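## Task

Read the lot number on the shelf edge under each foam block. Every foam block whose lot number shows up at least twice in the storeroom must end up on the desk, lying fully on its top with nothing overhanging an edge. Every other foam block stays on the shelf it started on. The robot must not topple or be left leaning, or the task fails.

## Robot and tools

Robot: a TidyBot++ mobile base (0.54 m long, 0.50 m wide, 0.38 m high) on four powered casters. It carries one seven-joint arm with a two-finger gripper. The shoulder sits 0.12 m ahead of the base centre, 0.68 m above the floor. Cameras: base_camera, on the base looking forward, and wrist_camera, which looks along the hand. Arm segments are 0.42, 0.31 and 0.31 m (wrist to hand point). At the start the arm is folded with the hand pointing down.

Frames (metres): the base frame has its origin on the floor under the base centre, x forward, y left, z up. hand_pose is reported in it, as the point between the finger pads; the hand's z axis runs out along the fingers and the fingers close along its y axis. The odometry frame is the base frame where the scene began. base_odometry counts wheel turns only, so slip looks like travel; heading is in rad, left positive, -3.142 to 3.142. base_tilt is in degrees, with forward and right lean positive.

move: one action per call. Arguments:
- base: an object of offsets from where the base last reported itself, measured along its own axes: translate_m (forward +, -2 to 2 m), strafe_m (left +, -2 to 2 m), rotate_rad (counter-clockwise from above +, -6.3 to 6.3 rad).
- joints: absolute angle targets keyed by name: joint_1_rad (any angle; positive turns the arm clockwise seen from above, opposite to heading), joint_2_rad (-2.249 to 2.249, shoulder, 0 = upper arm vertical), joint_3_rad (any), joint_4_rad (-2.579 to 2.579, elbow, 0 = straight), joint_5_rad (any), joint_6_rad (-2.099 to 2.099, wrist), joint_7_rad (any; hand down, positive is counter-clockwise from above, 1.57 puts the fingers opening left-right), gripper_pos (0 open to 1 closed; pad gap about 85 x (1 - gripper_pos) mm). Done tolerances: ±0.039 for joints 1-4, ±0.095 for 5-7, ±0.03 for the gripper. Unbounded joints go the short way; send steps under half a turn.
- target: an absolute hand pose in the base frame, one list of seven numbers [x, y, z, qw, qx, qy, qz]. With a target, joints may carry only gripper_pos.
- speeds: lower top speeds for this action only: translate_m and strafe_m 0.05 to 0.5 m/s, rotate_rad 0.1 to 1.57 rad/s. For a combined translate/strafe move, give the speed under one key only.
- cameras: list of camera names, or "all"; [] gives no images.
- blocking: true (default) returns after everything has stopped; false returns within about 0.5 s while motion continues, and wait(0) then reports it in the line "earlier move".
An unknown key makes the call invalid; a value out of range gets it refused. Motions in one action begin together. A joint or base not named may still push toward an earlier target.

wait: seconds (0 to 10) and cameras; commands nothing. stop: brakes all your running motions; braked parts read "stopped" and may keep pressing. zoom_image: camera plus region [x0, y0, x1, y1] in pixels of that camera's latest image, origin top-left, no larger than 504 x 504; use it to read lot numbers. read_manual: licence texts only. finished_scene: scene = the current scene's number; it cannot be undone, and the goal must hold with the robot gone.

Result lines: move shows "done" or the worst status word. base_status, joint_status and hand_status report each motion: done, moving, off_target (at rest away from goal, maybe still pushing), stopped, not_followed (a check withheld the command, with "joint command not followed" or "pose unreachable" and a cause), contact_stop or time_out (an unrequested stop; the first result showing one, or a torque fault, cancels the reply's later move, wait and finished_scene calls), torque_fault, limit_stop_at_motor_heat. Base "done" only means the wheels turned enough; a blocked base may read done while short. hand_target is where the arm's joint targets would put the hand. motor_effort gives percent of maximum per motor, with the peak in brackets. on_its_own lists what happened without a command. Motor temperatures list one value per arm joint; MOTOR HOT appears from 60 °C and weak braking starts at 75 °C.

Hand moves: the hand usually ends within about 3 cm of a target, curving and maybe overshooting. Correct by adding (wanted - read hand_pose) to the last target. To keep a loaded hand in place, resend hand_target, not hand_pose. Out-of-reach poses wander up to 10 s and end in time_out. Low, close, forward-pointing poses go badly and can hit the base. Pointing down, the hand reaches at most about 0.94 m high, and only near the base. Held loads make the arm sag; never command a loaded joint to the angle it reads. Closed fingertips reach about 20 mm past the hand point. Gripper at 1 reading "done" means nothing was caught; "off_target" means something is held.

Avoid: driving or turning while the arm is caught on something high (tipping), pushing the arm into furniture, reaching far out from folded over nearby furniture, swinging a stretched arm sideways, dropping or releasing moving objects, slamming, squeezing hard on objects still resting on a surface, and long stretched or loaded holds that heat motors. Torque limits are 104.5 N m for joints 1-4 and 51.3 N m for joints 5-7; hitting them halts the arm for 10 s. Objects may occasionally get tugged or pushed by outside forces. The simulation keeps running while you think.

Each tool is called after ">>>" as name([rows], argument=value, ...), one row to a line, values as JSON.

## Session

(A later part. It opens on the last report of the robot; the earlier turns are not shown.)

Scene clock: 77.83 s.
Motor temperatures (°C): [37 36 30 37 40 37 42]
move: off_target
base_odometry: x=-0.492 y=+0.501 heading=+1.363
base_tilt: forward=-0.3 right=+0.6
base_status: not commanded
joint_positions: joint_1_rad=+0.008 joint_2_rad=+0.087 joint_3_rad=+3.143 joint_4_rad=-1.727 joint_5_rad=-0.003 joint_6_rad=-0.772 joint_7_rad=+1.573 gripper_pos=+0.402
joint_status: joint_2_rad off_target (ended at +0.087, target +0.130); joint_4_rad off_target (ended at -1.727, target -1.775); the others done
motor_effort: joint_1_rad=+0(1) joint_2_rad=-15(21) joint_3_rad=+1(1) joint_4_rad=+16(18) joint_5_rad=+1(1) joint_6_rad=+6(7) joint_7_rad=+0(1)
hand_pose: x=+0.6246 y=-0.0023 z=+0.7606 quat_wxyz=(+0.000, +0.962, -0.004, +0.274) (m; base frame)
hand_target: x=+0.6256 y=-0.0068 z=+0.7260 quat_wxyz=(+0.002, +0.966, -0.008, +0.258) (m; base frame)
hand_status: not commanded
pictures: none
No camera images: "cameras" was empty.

>>> move(joints={"joint_2_rad": 0.1, "joint_4_rad": -1.73, "joint_6_rad": -0.77, "gripper_pos": 0.0}, cameras=["wrist_camera"])

>>> move(joints={"joint_1_rad": 0.0, "joint_2_rad": 0.2, "joint_4_rad": -0.9, "joint_6_rad": -1.4}, cameras=["wrist_camera"])

>>> move(base={"translate_m": -0.605, "strafe_m": 0.8045, "rotate_rad": 1.658}, blocking=false, cameras=[])

>>> wait(seconds=1.4, cameras=[])

>>> move(joints={"joint_1_rad": -0.12, "joint_2_rad": 1.02, "joint_4_rad": -0.55, "joint_6_rad": -1.37, "joint_7_rad": 1.16}, cameras=["wrist_camera", "base_camera"])

Scene clock: 80.70 s.
Motor temperatures (°C): [37 36 30 37 40 37 42]
move: done
base_odometry: x=-0.492 y=+0.501 heading=+1.363
base_tilt: forward=-0.3 right=+0.6
base_status: not commanded
joint_positions: joint_1_rad=+0.008 joint_2_rad=+0.089 joint_3_rad=+3.143 joint_4_rad=-1.727 joint_5_rad=-0.003 joint_6_rad=-0.772 joint_7_rad=+1.573 gripper_pos=+0.000
joint_status: all done
motor_effort: joint_1_rad=+0(1) joint_2_rad=-22(23) joint_3_rad=+0(1) joint_4_rad=+19(20) joint_5_rad=+1(1) joint_6_rad=+4(6) joint_7_rad=+0(1)
hand_pose: x=+0.6248 y=-0.0023 z=+0.7598 quat_wxyz=(+0.000, +0.962, -0.004, +0.273) (m; base frame)
hand_target: x=+0.6253 y=-0.0068 z=+0.7532 quat_wxyz=(+0.002, +0.964, -0.008, +0.268) (m; base frame)
hand_status: not commanded
pictures: wrist_camera
Images, in order (width x height): wrist_camera 644x476.

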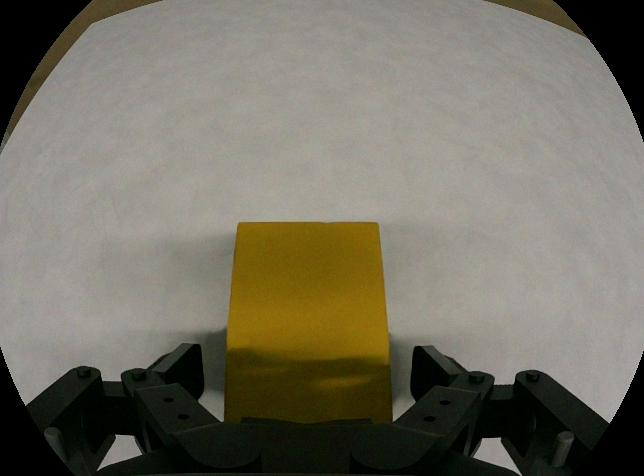

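Scene clock: 83.07 s.
Motor temperatures (°C): [37 36 30 37 40 37 42]
move: done
base_odometry: x=-0.492 y=+0.501 heading=+1.363
base_tilt: forward=-0.3 right=+0.6
base_status: not commanded
joint_positions: joint_1_rad=+0.008 joint_2_rad=+0.172 joint_3_rad=+3.143 joint_4_rad=-0.915 joint_5_rad=-0.003 joint_6_rad=-1.349 joint_7_rad=+1.573 gripper_pos=+0.000
joint_status: all done
motor_effort: joint_1_rad=+0(2) joint_2_rad=-24(25) joint_3_rad=+0(0) joint_4_rad=+19(22) joint_5_rad=+1(1) joint_6_rad=+6(6) joint_7_rad=+0(1)
hand_pose: x=+0.6712 y=-0.0024 z=+1.0056 quat_wxyz=(+0.000, +0.938, -0.003, +0.346) (m; base frame)
hand_target: x=+0.6691 y=+0.0013 z=+0.9874 quat_wxyz=(+0.000, +0.949, +0.000, +0.315) (m; base frame)
hand_status: not commanded
pictures: wrist_camera
Images, in order (width x height): wrist_camera 644x476.

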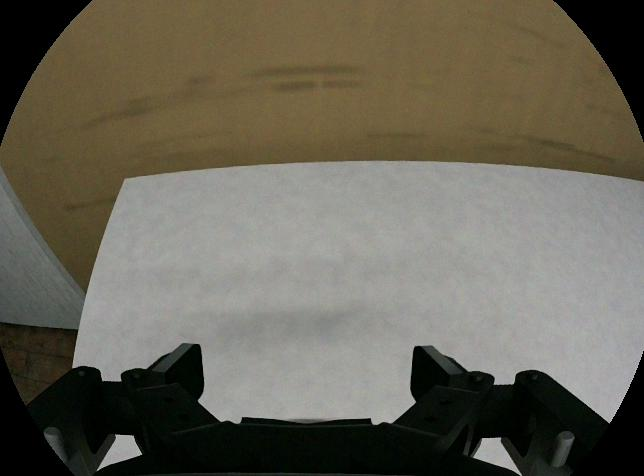

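Scene clock: 83.57 s.
Motor temperatures (°C): [37 36 30 37 40 37 42]
move: moving
base_odometry: x=-0.550 y=+0.474 heading=+1.545
base_tilt: forward=-0.3 right=+0.6
base_status: translate_m moving; strafe_m moving; rotate_rad moving
joint_positions: joint_1_rad=+0.009 joint_2_rad=+0.180 joint_3_rad=+3.145 joint_4_rad=-0.915 joint_5_rad=-0.003 joint_6_rad=-1.349 joint_7_rad=+1.573 gripper_pos=+0.000
joint_status: not commanded
motor_effort: joint_1_rad=-4(5) joint_2_rad=-26(27) joint_3_rad=-3(4) joint_4_rad=+19(19) joint_5_rad=-1(2) joint_6_rad=+5(6) joint_7_rad=+0(0)
hand_pose: x=+0.6738 y=-0.0045 z=+1.0008 quat_wxyz=(+0.001, +0.940, -0.005, +0.341) (m; base frame)
hand_target: x=+0.6691 y=+0.0013 z=+0.9874 quat_wxyz=(+0.000, +0.949, +0.000, +0.315) (m; base frame)
hand_status: not commanded
pictures: none
No camera images: "cameras" was empty.

Scene clock: 84.97 s.
Motor temperatures (°C): [37 36 30 37 40 37 42]
earlier move: moving
base_odometry: x=-1.013 y=+0.257 heading=+2.921
base_tilt: forward=-0.3 right=+0.6
base_status: translate_m moving; strafe_m moving; rotate_rad moving
joint_positions: joint_1_rad=+0.001 joint_2_rad=+0.184 joint_3_rad=+3.144 joint_4_rad=-0.915 joint_5_rad=-0.003 joint_6_rad=-1.350 joint_7_rad=+1.573 gripper_pos=+0.000
joint_status: not commanded
motor_effort: joint_1_rad=+2(5) joint_2_rad=-25(28) joint_3_rad=+2(4) joint_4_rad=+19(20) joint_5_rad=+1(2) joint_6_rad=+5(6) joint_7_rad=+0(0)
hand_pose: x=+0.6748 y=+0.0004 z=+0.9989 quat_wxyz=(+0.000, +0.941, +0.000, +0.340) (m; base frame)
hand_target: x=+0.6691 y=+0.0013 z=+0.9874 quat_wxyz=(+0.000, +0.949, +0.000, +0.315) (m; base frame)
hand_status: not commanded
wait: 1.40 s; no rest
pictures: none
No camera images: "cameras" was empty.

Scene clock: 87.13 s.
Motor temperatures (°C): [37 36 30 37 40 37 42]
move: done
base_odometry: x=-1.404 y=+0.075 heading=+3.022
base_tilt: forward=-0.3 right=+0.6
base_status: done
joint_positions: joint_1_rad=-0.102 joint_2_rad=+0.991 joint_3_rad=+3.144 joint_4_rad=-0.566 joint_5_rad=-0.003 joint_6_rad=-1.351 joint_7_rad=+1.205 gripper_pos=+0.000
joint_status: all done
motor_effort: joint_1_rad=-1(2) joint_2_rad=-48(52) joint_3_rad=-1(2) joint_4_rad=+18(20) joint_5_rad=+1(2) joint_6_rad=+2(8) joint_7_rad=+0(1)
hand_pose: x=+0.8533 y=+0.0767 z=+0.6140 quat_wxyz=(-0.028, +0.984, -0.131, +0.113) (m; base frame)
hand_target: x=+0.8488 y=+0.0894 z=+0.5973 quat_wxyz=(-0.026, +0.984, -0.144, +0.097) (m; base frame)
hand_status: not commanded
pictures: base_camera, wrist_camera
Images, in order (width x height): base_camera 644x364, wrist_camera 644x476.

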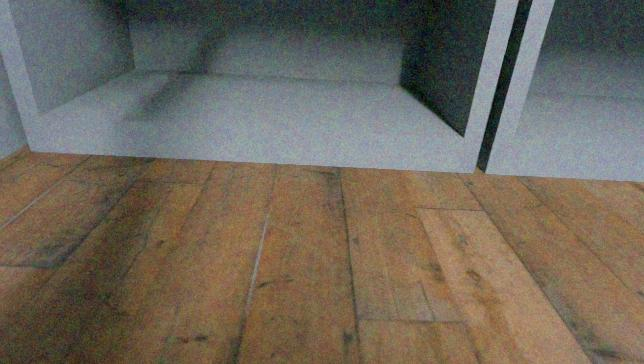

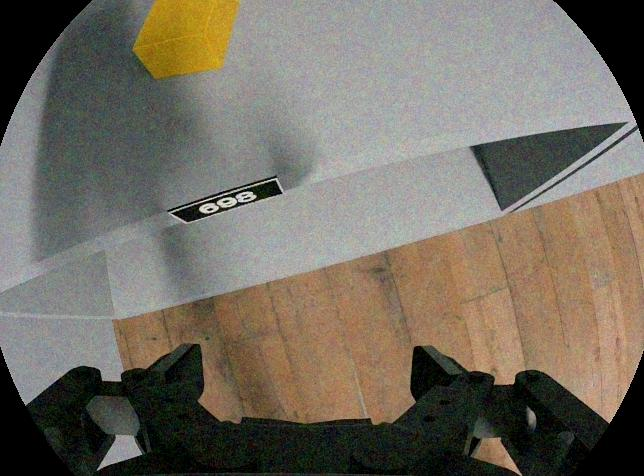

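>>> move(base={"translate_m": 0.243, "strafe_m": 0.022}, cameras=["wrist_camera"])

Scene clock: 92.53 s.
Motor temperatures (°C): [37 36 30 37 40 37 42]
move: done
base_odometry: x=-1.648 y=+0.082 heading=+3.023
base_tilt: forward=-0.3 right=+0.6
base_status: done
joint_positions: joint_1_rad=-0.103 joint_2_rad=+0.993 joint_3_rad=+3.144 joint_4_rad=-0.563 joint_5_rad=-0.003 joint_6_rad=-1.351 joint_7_rad=+1.203 gripper_pos=+0.000
joint_status: not commanded
motor_effort: joint_1_rad=-1(2) joint_2_rad=-48(51) joint_3_rad=-1(1) joint_4_rad=+19(20) joint_5_rad=+1(1) joint_6_rad=+2(4) joint_7_rad=+0(1)
hand_pose: x=+0.8540 y=+0.0773 z=+0.6133 quat_wxyz=(-0.028, +0.984, -0.132, +0.114) (m; base frame)
hand_target: x=+0.8488 y=+0.0894 z=+0.5973 quat_wxyz=(-0.026, +0.984, -0.144, +0.097) (m; base frame)
hand_status: not commanded
pictures: wrist_camera
Images, in order (width x height): wrist_camera 644x476.

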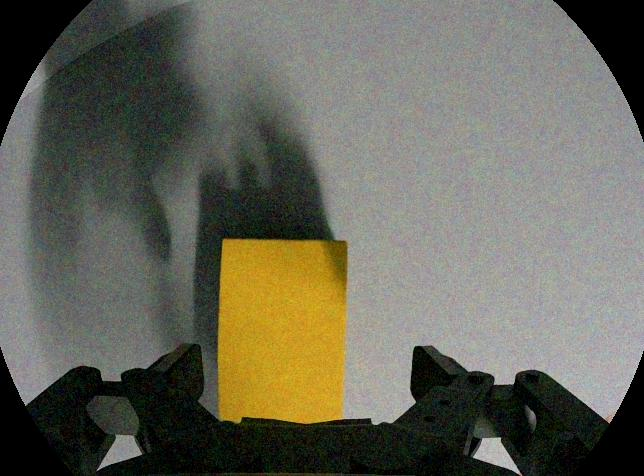

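>>> move(base={"strafe_m": 0.011, "translate_m": 0.004}, joints={"joint_2_rad": 1.055, "joint_4_rad": -0.655, "joint_6_rad": -1.185}, cameras=["wrist_camera"])

>>> move(joints={"gripper_pos": 0.45}, cameras=["wrist_camera"])

Scene clock: 94.37 s.
Motor temperatures (°C): [37 36 30 37 40 37 42]
move: done
base_odometry: x=-1.653 y=+0.072 heading=+3.022
base_tilt: forward=-0.3 right=+0.6
base_status: done
joint_positions: joint_1_rad=-0.113 joint_2_rad=+1.029 joint_3_rad=+3.144 joint_4_rad=-0.629 joint_5_rad=-0.003 joint_6_rad=-1.233 joint_7_rad=+1.203 gripper_pos=+0.000
joint_status: all done
motor_effort: joint_1_rad=-1(5) joint_2_rad=-48(51) joint_3_rad=-1(2) joint_4_rad=+18(20) joint_5_rad=+1(1) joint_6_rad=+2(3) joint_7_rad=+0(1)
hand_pose: x=+0.8647 y=+0.0859 z=+0.5699 quat_wxyz=(-0.030, +0.984, -0.127, +0.121) (m; base frame)
hand_target: x=+0.8667 y=+0.0915 z=+0.5439 quat_wxyz=(-0.032, +0.982, -0.144, +0.119) (m; base frame)
hand_status: not commanded
pictures: wrist_camera
Images, in order (width x height): wrist_camera 644x476.

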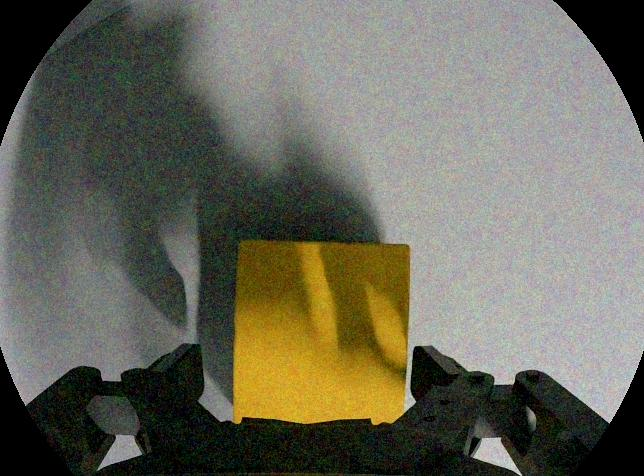

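Scene clock: 95.17 s.
Motor temperatures (°C): [37 36 30 37 40 37 42]
move: off_target
base_odometry: x=-1.653 y=+0.072 heading=+3.022
base_tilt: forward=-0.3 right=+0.6
base_status: not commanded
joint_positions: joint_1_rad=-0.113 joint_2_rad=+1.026 joint_3_rad=+3.144 joint_4_rad=-0.630 joint_5_rad=-0.003 joint_6_rad=-1.233 joint_7_rad=+1.203 gripper_pos=+0.398
joint_status: gripper_pos off_target (ended at +0.398, target +0.450)
motor_effort: joint_1_rad=-1(1) joint_2_rad=-47(49) joint_3_rad=-1(1) joint_4_rad=+18(19) joint_5_rad=+0(1) joint_6_rad=+3(4) joint_7_rad=+0(1)
hand_pose: x=+0.8651 y=+0.0859 z=+0.5720 quat_wxyz=(-0.031, +0.984, -0.127, +0.122) (m; base frame)
hand_target: x=+0.8667 y=+0.0915 z=+0.5439 quat_wxyz=(-0.032, +0.982, -0.144, +0.119) (m; base frame)
hand_status: not commanded
pictures: wrist_camera
Images, in order (width x height): wrist_camera 644x476.

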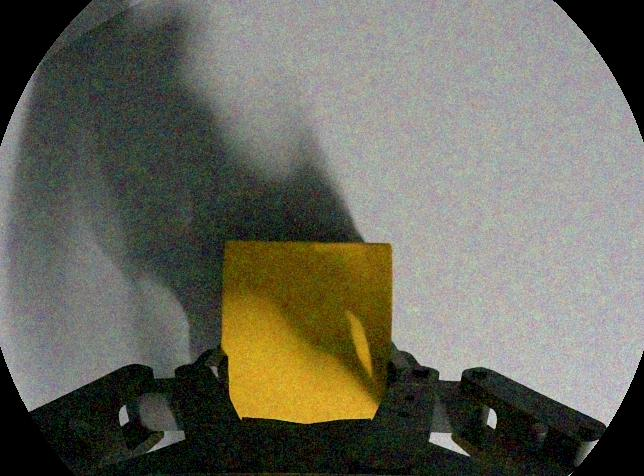

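>>> move(joints={"joint_2_rad": 1.0, "joint_4_rad": -0.53, "joint_6_rad": -1.4}, cameras=[])

>>> move(base={"translate_m": -0.36}, cameras=["wrist_camera"])

Scene clock: 97.60 s.
Motor temperatures (°C): [37 36 30 37 40 37 42]
move: done
base_odometry: x=-1.653 y=+0.072 heading=+3.022
base_tilt: forward=-0.3 right=+0.6
base_status: not commanded
joint_positions: joint_1_rad=-0.113 joint_2_rad=+0.984 joint_3_rad=+3.144 joint_4_rad=-0.542 joint_5_rad=-0.003 joint_6_rad=-1.353 joint_7_rad=+1.203 gripper_pos=+0.398
joint_status: all done
motor_effort: joint_1_rad=+0(1) joint_2_rad=-48(52) joint_3_rad=-1(1) joint_4_rad=+19(20) joint_5_rad=+1(1) joint_6_rad=+3(4) joint_7_rad=+0(1)
hand_pose: x=+0.8593 y=+0.0853 z=+0.6286 quat_wxyz=(-0.032, +0.983, -0.127, +0.127) (m; base frame)
hand_target: x=+0.8471 y=+0.0892 z=+0.6176 quat_wxyz=(-0.028, +0.984, -0.144, +0.102) (m; base frame)
hand_status: not commanded
pictures: none
No camera images: "cameras" was empty.

Scene clock: 99.67 s.
Motor temperatures (°C): [37 36 30 37 40 37 42]
move: done
base_odometry: x=-1.296 y=+0.029 heading=+3.022
base_tilt: forward=-0.3 right=+0.6
base_status: done
joint_positions: joint_1_rad=-0.113 joint_2_rad=+0.984 joint_3_rad=+3.144 joint_4_rad=-0.541 joint_5_rad=-0.003 joint_6_rad=-1.357 joint_7_rad=+1.203 gripper_pos=+0.398
joint_status: not commanded
motor_effort: joint_1_rad=-1(3) joint_2_rad=-48(52) joint_3_rad=-1(2) joint_4_rad=+19(20) joint_5_rad=+1(1) joint_6_rad=+3(4) joint_7_rad=+0(1)
hand_pose: x=+0.8582 y=+0.0854 z=+0.6283 quat_wxyz=(-0.031, +0.984, -0.127, +0.125) (m; base frame)
hand_target: x=+0.8471 y=+0.0892 z=+0.6176 quat_wxyz=(-0.028, +0.984, -0.144, +0.102) (m; base frame)
hand_status: not commanded
pictures: wrist_camera
Images, in order (width x height): wrist_camera 644x476.

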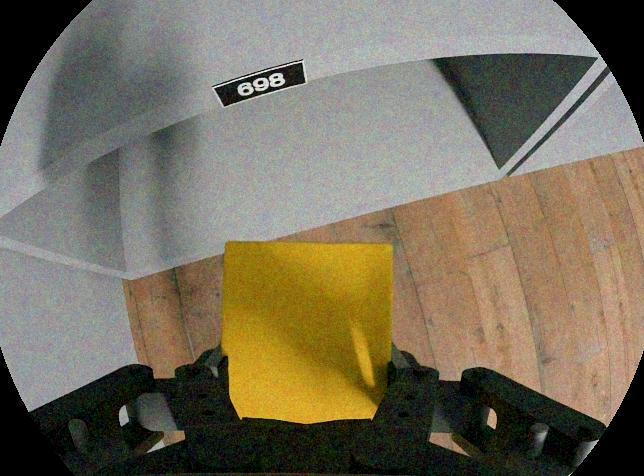

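>>> move(base={"translate_m": -0.990, "strafe_m": -0.543, "rotate_rad": -1.658}, joints={"joint_1_rad": 0.016, "joint_2_rad": 0.249, "joint_4_rad": -1.225, "joint_6_rad": -1.465}, cameras=["wrist_camera"])

Scene clock: 104.00 s.
Motor temperatures (°C): [37 36 30 37 40 37 42]
move: done
base_odometry: x=-0.248 y=+0.450 heading=+1.364
base_tilt: forward=-0.3 right=+0.6
base_status: done
joint_positions: joint_1_rad=+0.015 joint_2_rad=+0.249 joint_3_rad=+3.143 joint_4_rad=-1.196 joint_5_rad=-0.003 joint_6_rad=-1.417 joint_7_rad=+1.203 gripper_pos=+0.398
joint_status: all done
motor_effort: joint_1_rad=+0(9) joint_2_rad=-27(52) joint_3_rad=+0(3) joint_4_rad=+18(20) joint_5_rad=+0(3) joint_6_rad=+3(4) joint_7_rad=+0(1)
hand_pose: x=+0.6207 y=-0.0061 z=+0.8298 quat_wxyz=(-0.026, +0.972, -0.189, +0.137) (m; base frame)
hand_target: x=+0.5982 y=-0.0063 z=+0.8150 quat_wxyz=(-0.020, +0.972, -0.211, +0.099) (m; base frame)
hand_status: not commanded
pictures: wrist_camera
Images, in order (width x height): wrist_camera 644x476.

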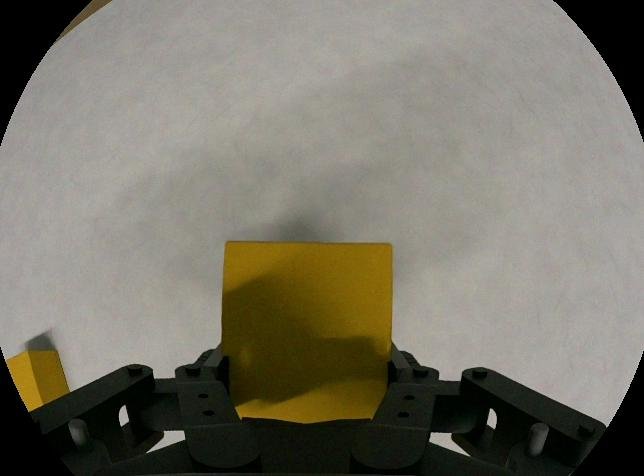

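>>> move(joints={"joint_2_rad": 0.277, "joint_4_rad": -1.388, "joint_6_rad": -1.208}, cameras=[])

>>> move(joints={"joint_2_rad": 0.277, "joint_4_rad": -1.42, "joint_6_rad": -1.175}, cameras=["wrist_camera"])

Scene clock: 105.70 s.
Motor temperatures (°C): [37 36 30 37 40 37 42]
move: done
base_odometry: x=-0.248 y=+0.450 heading=+1.364
base_tilt: forward=-0.3 right=+0.6
base_status: not commanded
joint_positions: joint_1_rad=+0.015 joint_2_rad=+0.259 joint_3_rad=+3.143 joint_4_rad=-1.361 joint_5_rad=-0.003 joint_6_rad=-1.262 joint_7_rad=+1.203 gripper_pos=+0.398
joint_status: all done
motor_effort: joint_1_rad=-1(1) joint_2_rad=-27(28) joint_3_rad=+0(0) joint_4_rad=+18(20) joint_5_rad=+1(1) joint_6_rad=+3(4) joint_7_rad=+0(1)
hand_pose: x=+0.6207 y=-0.0061 z=+0.7724 quat_wxyz=(-0.024, +0.973, -0.190, +0.127) (m; base frame)
hand_target: x=+0.6296 y=-0.0068 z=+0.7568 quat_wxyz=(-0.026, +0.969, -0.210, +0.131) (m; base frame)
hand_status: not commanded
pictures: none
No camera images: "cameras" was empty.

Scene clock: 106.37 s.
Motor temperatures (°C): [37 36 30 37 40 37 42]
move: done
base_odometry: x=-0.248 y=+0.450 heading=+1.364
base_tilt: forward=-0.3 right=+0.6
base_status: not commanded
joint_positions: joint_1_rad=+0.015 joint_2_rad=+0.259 joint_3_rad=+3.143 joint_4_rad=-1.395 joint_5_rad=-0.003 joint_6_rad=-1.226 joint_7_rad=+1.203 gripper_pos=+0.398
joint_status: all done
motor_effort: joint_1_rad=-1(1) joint_2_rad=-27(28) joint_3_rad=+0(0) joint_4_rad=+18(20) joint_5_rad=+1(1) joint_6_rad=+3(3) joint_7_rad=+0(1)
hand_pose: x=+0.6208 y=-0.0061 z=+0.7617 quat_wxyz=(-0.024, +0.973, -0.190, +0.128) (m; base frame)
hand_target: x=+0.6288 y=-0.0068 z=+0.7469 quat_wxyz=(-0.026, +0.968, -0.210, +0.132) (m; base frame)
hand_status: not commanded
pictures: wrist_camera
Images, in order (width x height): wrist_camera 644x476.

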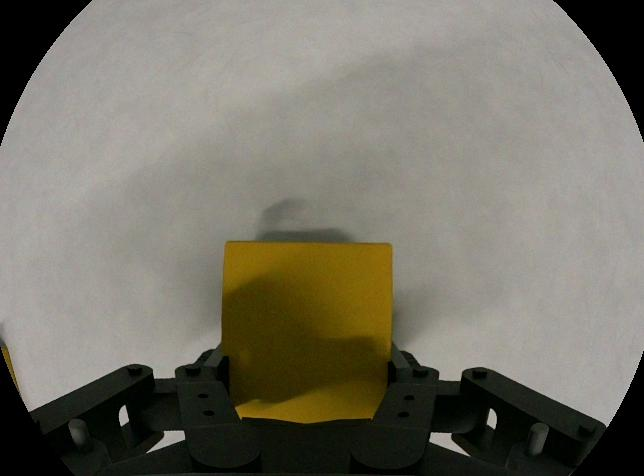

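>>> move(joints={"joint_2_rad": 0.277, "joint_4_rad": -1.441, "joint_6_rad": -1.153}, cameras=["wrist_camera"])

Scene clock: 107.60 s.
Motor temperatures (°C): [37 36 30 37 40 37 42]
move: done
base_odometry: x=-0.248 y=+0.450 heading=+1.364
base_tilt: forward=-0.3 right=+0.6
base_status: not commanded
joint_positions: joint_1_rad=+0.015 joint_2_rad=+0.259 joint_3_rad=+3.143 joint_4_rad=-1.414 joint_5_rad=-0.003 joint_6_rad=-1.202 joint_7_rad=+1.203 gripper_pos=+0.398
joint_status: all done
motor_effort: joint_1_rad=-1(1) joint_2_rad=-26(28) joint_3_rad=+0(0) joint_4_rad=+18(19) joint_5_rad=+0(1) joint_6_rad=+3(4) joint_7_rad=+0(1)
hand_pose: x=+0.6215 y=-0.0062 z=+0.7560 quat_wxyz=(-0.025, +0.973, -0.190, +0.130) (m; base frame)
hand_target: x=+0.6282 y=-0.0068 z=+0.7405 quat_wxyz=(-0.026, +0.968, -0.210, +0.132) (m; base frame)
hand_status: not commanded
pictures: wrist_camera
Images, in order (width x height): wrist_camera 644x476.

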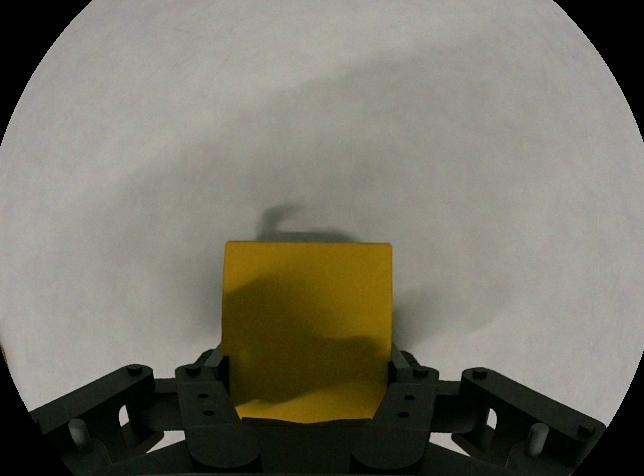

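>>> move(joints={"joint_2_rad": 0.277, "joint_4_rad": -1.459, "joint_6_rad": -1.133}, cameras=["wrist_camera"])

Scene clock: 108.57 s.
Motor temperatures (°C): [37 36 30 37 40 37 42]
move: done
base_odometry: x=-0.248 y=+0.450 heading=+1.364
base_tilt: forward=-0.3 right=+0.6
base_status: not commanded
joint_positions: joint_1_rad=+0.015 joint_2_rad=+0.254 joint_3_rad=+3.143 joint_4_rad=-1.424 joint_5_rad=-0.003 joint_6_rad=-1.191 joint_7_rad=+1.203 gripper_pos=+0.398
joint_status: all done
motor_effort: joint_1_rad=-1(2) joint_2_rad=-24(26) joint_3_rad=+0(1) joint_4_rad=+17(18) joint_5_rad=+0(1) joint_6_rad=+3(4) joint_7_rad=+0(1)
hand_pose: x=+0.6214 y=-0.0062 z=+0.7560 quat_wxyz=(-0.025, +0.972, -0.190, +0.134) (m; base frame)
hand_target: x=+0.6279 y=-0.0068 z=+0.7350 quat_wxyz=(-0.027, +0.968, -0.210, +0.133) (m; base frame)
hand_status: not commanded
pictures: wrist_camera
Images, in order (width x height): wrist_camera 644x476.

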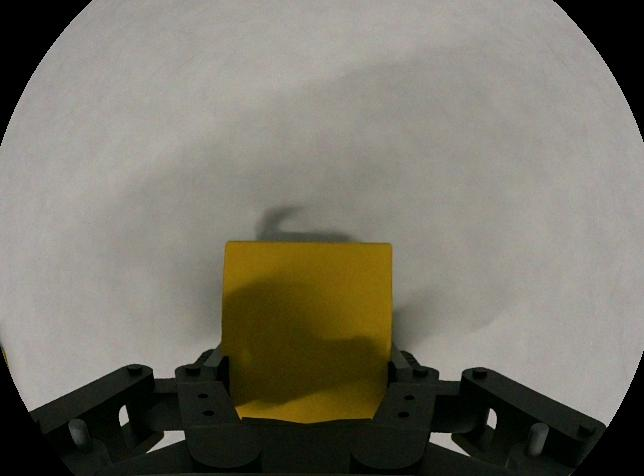

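>>> move(joints={"gripper_pos": 0.0}, cameras=[])

>>> move(joints={"joint_2_rad": 0.2, "joint_4_rad": -0.9, "joint_6_rad": -1.4}, blocking=false, cameras=["wrist_camera"])

>>> move(base={"translate_m": -0.514, "strafe_m": -1.639, "rotate_rad": 1.572}, joints={"joint_1_rad": -1.571, "joint_2_rad": -0.8, "joint_4_rad": -2.5, "joint_6_rad": -0.12, "joint_7_rad": 1.571})

Scene clock: 112.97 s.
Motor temperatures (°C): [37 36 30 37 40 37 42]
move: done
base_odometry: x=-0.248 y=+0.450 heading=+1.364
base_tilt: forward=-0.3 right=+0.6
base_status: not commanded
joint_positions: joint_1_rad=+0.015 joint_2_rad=+0.257 joint_3_rad=+3.143 joint_4_rad=-1.430 joint_5_rad=-0.003 joint_6_rad=-1.184 joint_7_rad=+1.203 gripper_pos=+0.000
joint_status: all done
motor_effort: joint_1_rad=+0(1) joint_2_rad=-26(28) joint_3_rad=+0(0) joint_4_rad=+19(19) joint_5_rad=+1(1) joint_6_rad=+3(4) joint_7_rad=+0(1)
hand_pose: x=+0.6213 y=-0.0062 z=+0.7526 quat_wxyz=(-0.025, +0.972, -0.190, +0.133) (m; base frame)
hand_target: x=+0.6279 y=-0.0068 z=+0.7350 quat_wxyz=(-0.027, +0.968, -0.210, +0.133) (m; base frame)
hand_status: not commanded
pictures: none
No camera images: "cameras" was empty.

Scene clock: 113.47 s.
Motor temperatures (°C): [37 36 30 37 40 37 42]
move: moving
base_odometry: x=-0.248 y=+0.450 heading=+1.364
base_tilt: forward=-0.3 right=+0.6
base_status: not commanded
joint_positions: joint_1_rad=+0.015 joint_2_rad=+0.256 joint_3_rad=+3.143 joint_4_rad=-1.352 joint_5_rad=-0.003 joint_6_rad=-1.186 joint_7_rad=+1.203 gripper_pos=+0.000
joint_status: joint_2_rad moving; joint_4_rad moving; joint_6_rad moving
motor_effort: joint_1_rad=+0(1) joint_2_rad=-29(29) joint_3_rad=+0(0) joint_4_rad=+19(20) joint_5_rad=+1(1) joint_6_rad=+3(4) joint_7_rad=+0(1)
hand_pose: x=+0.6459 y=-0.0066 z=+0.7844 quat_wxyz=(-0.032, +0.967, -0.189, +0.170) (m; base frame)
hand_target: x=+0.6507 y=-0.0072 z=+0.7931 quat_wxyz=(-0.035, +0.961, -0.208, +0.176) (m; base frame)
hand_status: not commanded
pictures: wrist_camera
Images, in order (width x height): wrist_camera 644x476.

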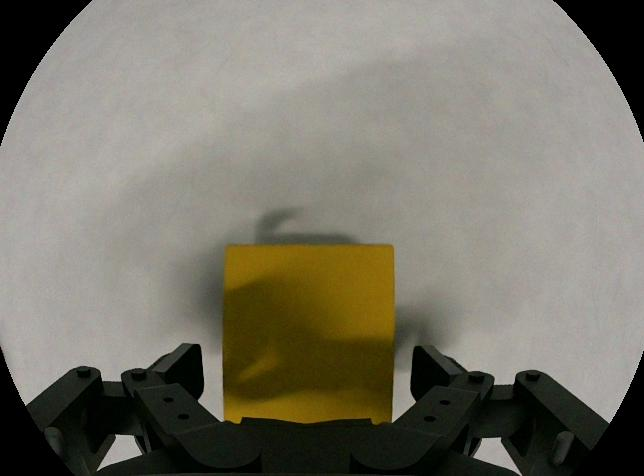

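Scene clock: 118.33 s.
Motor temperatures (°C): [37 36 30 37 40 37 42]
move: done
base_odometry: x=+1.250 y=-0.390 heading=+2.936
base_tilt: forward=-0.4 right=+0.6
base_status: done
joint_positions: joint_1_rad=-1.553 joint_2_rad=-0.786 joint_3_rad=+3.137 joint_4_rad=-2.471 joint_5_rad=-0.003 joint_6_rad=-0.169 joint_7_rad=+1.528 gripper_pos=+0.000
joint_status: all done
motor_effort: joint_1_rad=+0(4) joint_2_rad=+4(32) joint_3_rad=+1(5) joint_4_rad=+22(25) joint_5_rad=+1(1) joint_6_rad=+9(10) joint_7_rad=+0(1)
hand_pose: x=+0.1215 y=+0.3134 z=+0.8560 quat_wxyz=(-0.430, +0.582, +0.549, +0.418) (m; base frame)
hand_target: x=+0.1176 y=+0.3116 z=+0.8577 quat_wxyz=(-0.434, +0.558, +0.558, +0.434) (m; base frame)
hand_status: not commanded
pictures: base_camera, wrist_camera
Images, in order (width x height): base_camera 644x364, wrist_camera 644x476.

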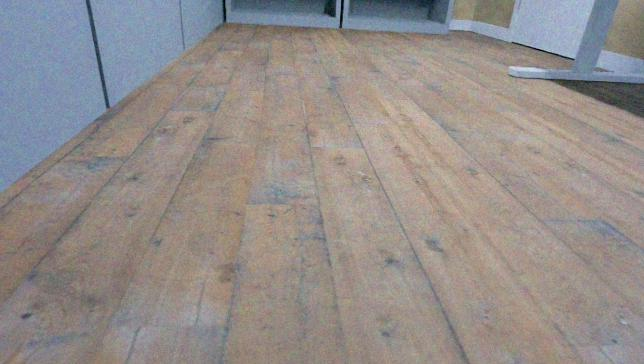

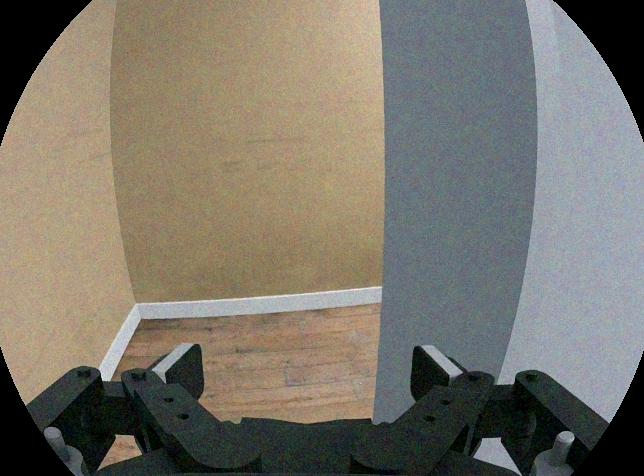

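>>> move(base={"translate_m": -0.14, "strafe_m": 1.3})

Scene clock: 126.40 s.
Motor temperatures (°C): [37 36 30 37 40 37 42]
move: done
base_odometry: x=+1.122 y=-1.692 heading=+2.937
base_tilt: forward=-0.3 right=+0.6
base_status: done
joint_positions: joint_1_rad=-1.553 joint_2_rad=-0.790 joint_3_rad=+3.137 joint_4_rad=-2.471 joint_5_rad=-0.003 joint_6_rad=-0.169 joint_7_rad=+1.528 gripper_pos=+0.000
joint_status: not commanded
motor_effort: joint_1_rad=+0(1) joint_2_rad=+4(7) joint_3_rad=+1(1) joint_4_rad=+22(23) joint_5_rad=+1(1) joint_6_rad=+9(9) joint_7_rad=+0(1)
hand_pose: x=+0.1215 y=+0.3127 z=+0.8570 quat_wxyz=(-0.431, +0.581, +0.548, +0.419) (m; base frame)
hand_target: x=+0.1176 y=+0.3116 z=+0.8577 quat_wxyz=(-0.434, +0.558, +0.558, +0.434) (m; base frame)
hand_status: not commanded
pictures: base_camera, wrist_camera
Images, in order (width x height): base_camera 644x364, wrist_camera 644x476.

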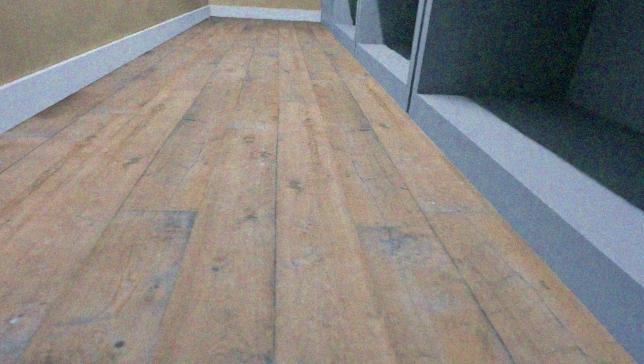

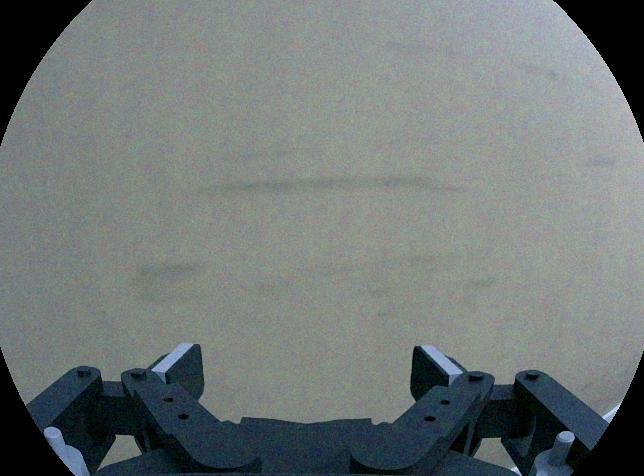

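>>> move(base={"translate_m": 1.13, "strafe_m": 0.41, "rotate_rad": 0.094}, joints={"joint_1_rad": 1.56, "joint_7_rad": 1.6})

Scene clock: 131.83 s.
Motor temperatures (°C): [37 36 30 37 40 37 42]
move: off_target
base_odometry: x=-0.067 y=-1.863 heading=+3.031
base_tilt: forward=-0.4 right=+0.7
base_status: done
joint_positions: joint_1_rad=+1.493 joint_2_rad=-0.651 joint_3_rad=+3.139 joint_4_rad=-2.472 joint_5_rad=-0.003 joint_6_rad=-0.168 joint_7_rad=+1.557 gripper_pos=+0.000
joint_status: joint_1_rad off_target (ended at +1.493, target +1.560); the others done
motor_effort: joint_1_rad=+9(24) joint_2_rad=-27(31) joint_3_rad=-1(3) joint_4_rad=+22(23) joint_5_rad=+1(1) joint_6_rad=+9(9) joint_7_rad=+0(1)
hand_pose: x=+0.1476 y=-0.3328 z=+0.8123 quat_wxyz=(+0.366, +0.612, -0.573, +0.404) (m; base frame)
hand_target: x=+0.1237 y=-0.3116 z=+0.8577 quat_wxyz=(+0.438, +0.569, -0.547, +0.430) (m; base frame)
hand_status: not commanded
pictures: base_camera, wrist_camera
Images, in order (width x height): base_camera 644x364, wrist_camera 644x476.

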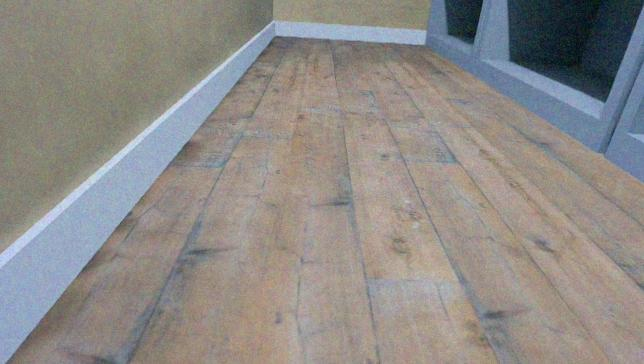

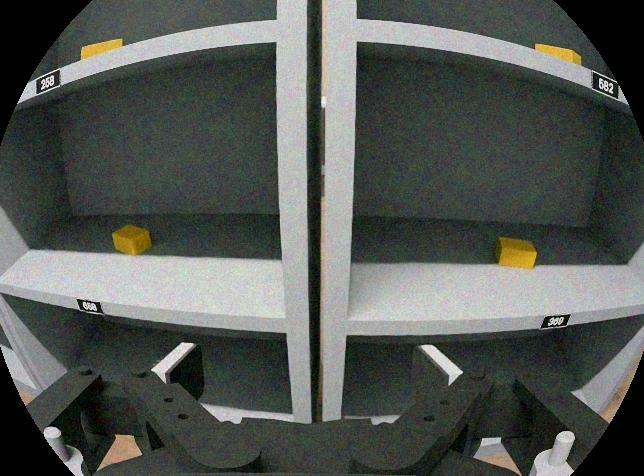

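>>> zoom_image(camera="wrist_camera", region=[60, 285, 120, 330])

>>> zoom_image(camera="wrist_camera", region=[525, 300, 585, 345])

>>> zoom_image(camera="wrist_camera", region=[20, 60, 80, 105])

>>> zoom_image(camera="wrist_camera", region=[575, 60, 635, 105])

>>> move(joints={"joint_2_rad": -0.55}, cameras=["wrist_camera"])

Scaled by 8.400.

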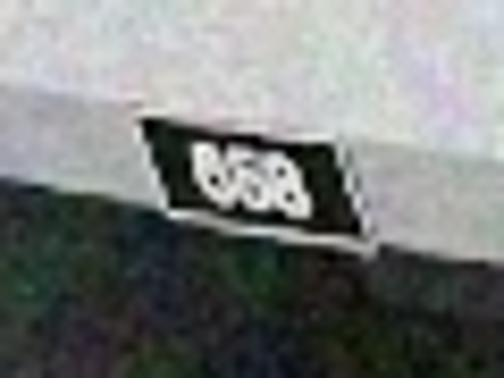

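Scaled by 8.400.

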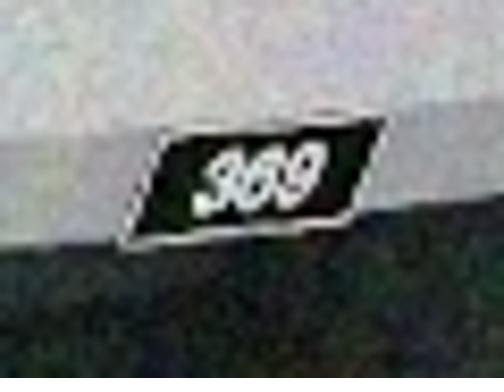

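Scaled by 8.400.

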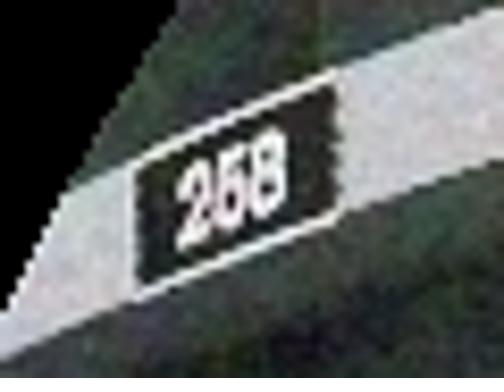

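Scaled by 8.400.

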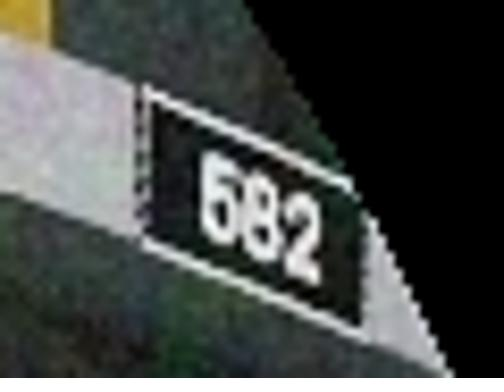

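Scene clock: 133.57 s.
Motor temperatures (°C): [37 36 30 37 40 37 42]
move: done
base_odometry: x=-0.067 y=-1.863 heading=+3.031
base_tilt: forward=-0.3 right=+0.6
base_status: not commanded
joint_positions: joint_1_rad=+1.548 joint_2_rad=-0.566 joint_3_rad=+3.139 joint_4_rad=-2.472 joint_5_rad=-0.003 joint_6_rad=-0.168 joint_7_rad=+1.557 gripper_pos=+0.000
joint_status: all done
on_its_own: joint_1_rad moved +0.055 to your old target +1.560
motor_effort: joint_1_rad=-1(10) joint_2_rad=-1(28) joint_3_rad=+1(1) joint_4_rad=+21(22) joint_5_rad=+1(1) joint_6_rad=+8(9) joint_7_rad=+0(1)
hand_pose: x=+0.1295 y=-0.3437 z=+0.7834 quat_wxyz=(+0.352, +0.612, -0.606, +0.367) (m; base frame)
hand_target: x=+0.1241 y=-0.3454 z=+0.7751 quat_wxyz=(+0.364, +0.620, -0.596, +0.358) (m; base frame)
hand_status: not commanded
pictures: wrist_camera
Images, in order (width x height): wrist_camera 644x476.

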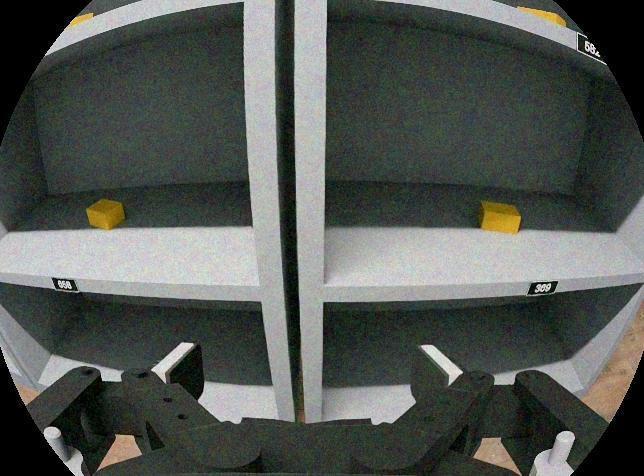

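>>> move(base={"translate_m": 1.15, "strafe_m": -0.05}, joints={"joint_6_rad": 0.06}, blocking=false, cameras=[])

>>> wait(seconds=0.9, cameras=["wrist_camera"])

>>> wait(seconds=4, cameras=["wrist_camera", "base_camera"])

Scene clock: 135.53 s.
Motor temperatures (°C): [37 36 30 37 40 37 42]
move: moving
base_odometry: x=-0.132 y=-1.853 heading=+3.031
base_tilt: forward=-0.3 right=+0.6
base_status: translate_m moving; strafe_m moving
joint_positions: joint_1_rad=+1.548 joint_2_rad=-0.565 joint_3_rad=+3.139 joint_4_rad=-2.478 joint_5_rad=-0.003 joint_6_rad=+0.025 joint_7_rad=+1.557 gripper_pos=+0.000
joint_status: joint_6_rad moving
motor_effort: joint_1_rad=-1(1) joint_2_rad=-1(1) joint_3_rad=+0(0) joint_4_rad=+21(23) joint_5_rad=+1(1) joint_6_rad=+8(10) joint_7_rad=+0(0)
hand_pose: x=+0.1300 y=-0.3663 z=+0.8345 quat_wxyz=(+0.406, +0.575, -0.570, +0.423) (m; base frame)
hand_target: x=+0.1243 y=-0.3676 z=+0.8265 quat_wxyz=(+0.418, +0.584, -0.562, +0.410) (m; base frame)
hand_status: not commanded
pictures: none
No camera images: "cameras" was empty.

Scene clock: 136.43 s.
Motor temperatures (°C): [37 36 30 37 40 37 42]
earlier move: moving
base_odometry: x=-0.523 y=-1.793 heading=+3.032
base_tilt: forward=-0.3 right=+0.6
base_status: translate_m moving; strafe_m moving
joint_positions: joint_1_rad=+1.548 joint_2_rad=-0.565 joint_3_rad=+3.139 joint_4_rad=-2.480 joint_5_rad=-0.003 joint_6_rad=+0.026 joint_7_rad=+1.557 gripper_pos=+0.000
joint_status: all done
motor_effort: joint_1_rad=+0(1) joint_2_rad=-1(2) joint_3_rad=+1(1) joint_4_rad=+21(23) joint_5_rad=+1(1) joint_6_rad=+9(10) joint_7_rad=+0(1)
hand_pose: x=+0.1299 y=-0.3660 z=+0.8333 quat_wxyz=(+0.406, +0.576, -0.570, +0.423) (m; base frame)
hand_target: x=+0.1243 y=-0.3676 z=+0.8265 quat_wxyz=(+0.418, +0.584, -0.562, +0.410) (m; base frame)
hand_status: not commanded
wait: 0.90 s; no rest
pictures: wrist_camera
Images, in order (width x height): wrist_camera 644x476.

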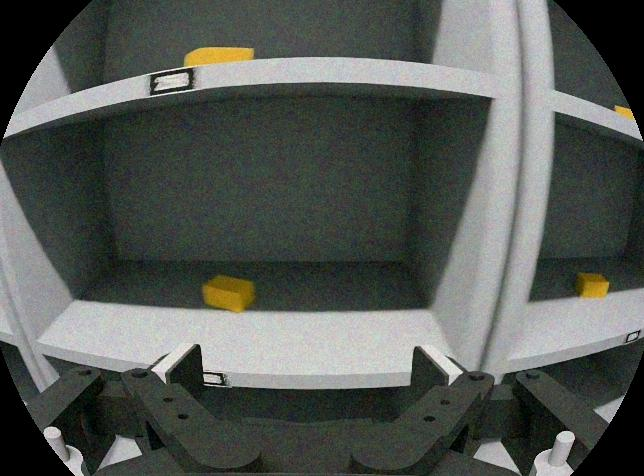

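Scene clock: 138.67 s.
Motor temperatures (°C): [37 36 30 37 40 37 42]
earlier move: done
base_odometry: x=-1.205 y=-1.687 heading=+3.032
base_tilt: forward=-0.3 right=+0.6
base_status: done
joint_positions: joint_1_rad=+1.548 joint_2_rad=-0.565 joint_3_rad=+3.139 joint_4_rad=-2.480 joint_5_rad=-0.003 joint_6_rad=+0.026 joint_7_rad=+1.557 gripper_pos=+0.000
joint_status: all done
motor_effort: joint_1_rad=+0(1) joint_2_rad=-1(2) joint_3_rad=+1(2) joint_4_rad=+21(23) joint_5_rad=+1(1) joint_6_rad=+8(10) joint_7_rad=+0(1)
hand_pose: x=+0.1299 y=-0.3660 z=+0.8333 quat_wxyz=(+0.406, +0.576, -0.570, +0.423) (m; base frame)
hand_target: x=+0.1243 y=-0.3676 z=+0.8265 quat_wxyz=(+0.418, +0.584, -0.562, +0.410) (m; base frame)
hand_status: not commanded
wait: 2.23 of 4 s (the move ended)
pictures: base_camera, wrist_camera
Images, in order (width x height): base_camera 644x364, wrist_camera 644x476.

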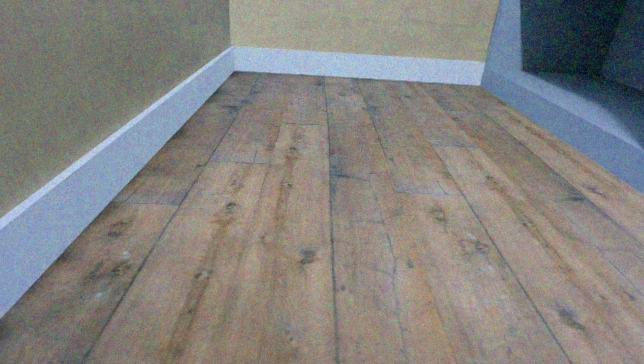

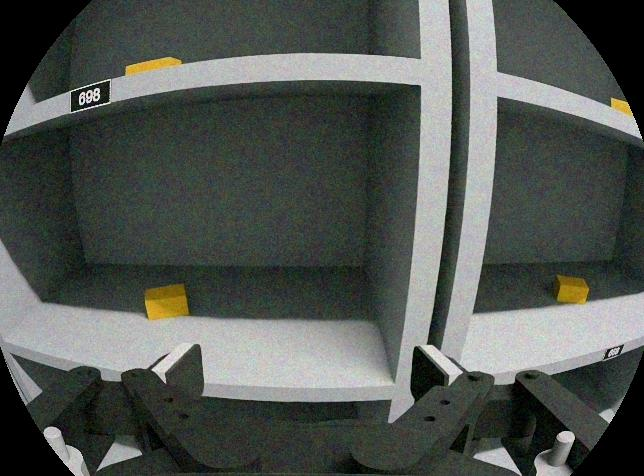

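>>> zoom_image(camera="wrist_camera", region=[585, 330, 641, 372])

>>> zoom_image(camera="wrist_camera", region=[60, 75, 120, 120])

>>> zoom_image(camera="wrist_camera", region=[60, 340, 240, 420])

Scaled by 9.000.

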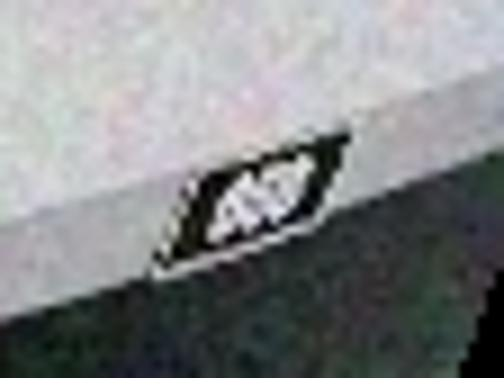

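Scaled by 8.400.

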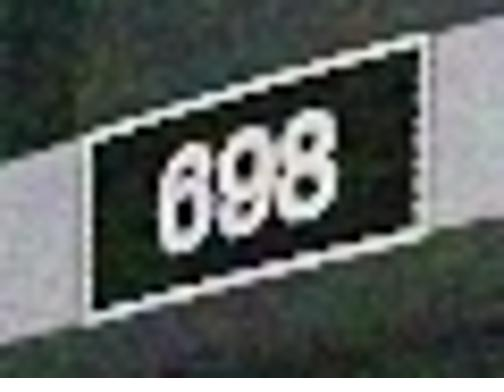

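Scaled by 2.800.

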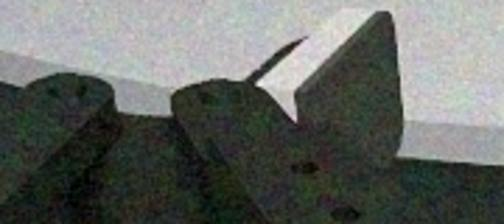

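>>> move(joints={"joint_1_rad": 1.15}, cameras=["wrist_camera"])

Scene clock: 145.73 s.
Motor temperatures (°C): [37 36 30 37 40 37 42]
move: done
base_odometry: x=-1.205 y=-1.687 heading=+3.032
base_tilt: forward=-0.3 right=+0.6
base_status: not commanded
joint_positions: joint_1_rad=+1.168 joint_2_rad=-0.565 joint_3_rad=+3.139 joint_4_rad=-2.480 joint_5_rad=-0.003 joint_6_rad=+0.026 joint_7_rad=+1.557 gripper_pos=+0.000
joint_status: all done
motor_effort: joint_1_rad=+0(2) joint_2_rad=-2(2) joint_3_rad=+1(1) joint_4_rad=+22(22) joint_5_rad=+1(1) joint_6_rad=+8(9) joint_7_rad=-1(1)
hand_pose: x=+0.2647 y=-0.3360 z=+0.8333 quat_wxyz=(+0.319, +0.673, -0.452, +0.491) (m; base frame)
hand_target: x=+0.2704 y=-0.3350 z=+0.8265 quat_wxyz=(+0.326, +0.687, -0.431, +0.487) (m; base frame)
hand_status: not commanded
pictures: wrist_camera
Images, in order (width x height): wrist_camera 644x476.

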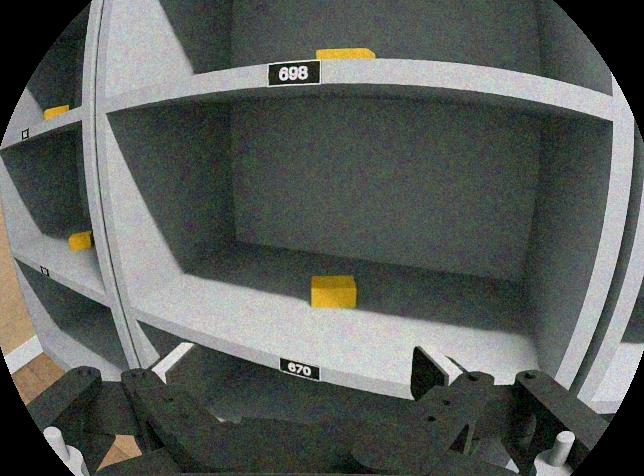

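>>> move(base={"translate_m": 0.72}, cameras=["wrist_camera"])

Scene clock: 148.87 s.
Motor temperatures (°C): [37 36 30 37 40 37 42]
move: done
base_odometry: x=-1.921 y=-1.607 heading=+3.032
base_tilt: forward=-0.3 right=+0.6
base_status: done
joint_positions: joint_1_rad=+1.168 joint_2_rad=-0.564 joint_3_rad=+3.139 joint_4_rad=-2.480 joint_5_rad=-0.003 joint_6_rad=+0.026 joint_7_rad=+1.557 gripper_pos=+0.000
joint_status: not commanded
motor_effort: joint_1_rad=+0(1) joint_2_rad=-1(3) joint_3_rad=+1(2) joint_4_rad=+21(22) joint_5_rad=+1(1) joint_6_rad=+9(9) joint_7_rad=-1(1)
hand_pose: x=+0.2648 y=-0.3361 z=+0.8330 quat_wxyz=(+0.319, +0.673, -0.452, +0.491) (m; base frame)
hand_target: x=+0.2704 y=-0.3350 z=+0.8265 quat_wxyz=(+0.326, +0.687, -0.431, +0.487) (m; base frame)
hand_status: not commanded
pictures: wrist_camera
Images, in order (width x height): wrist_camera 644x476.

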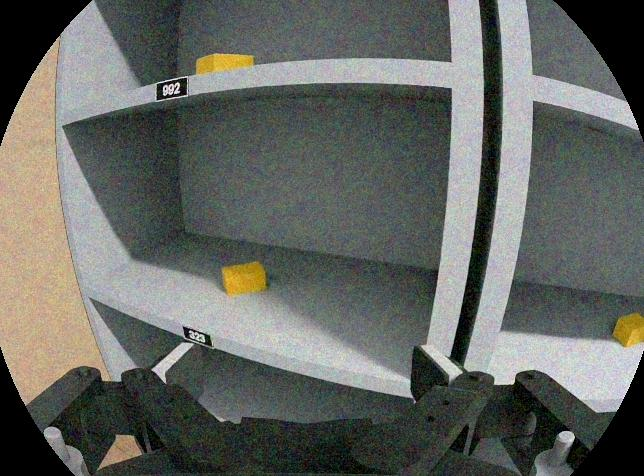

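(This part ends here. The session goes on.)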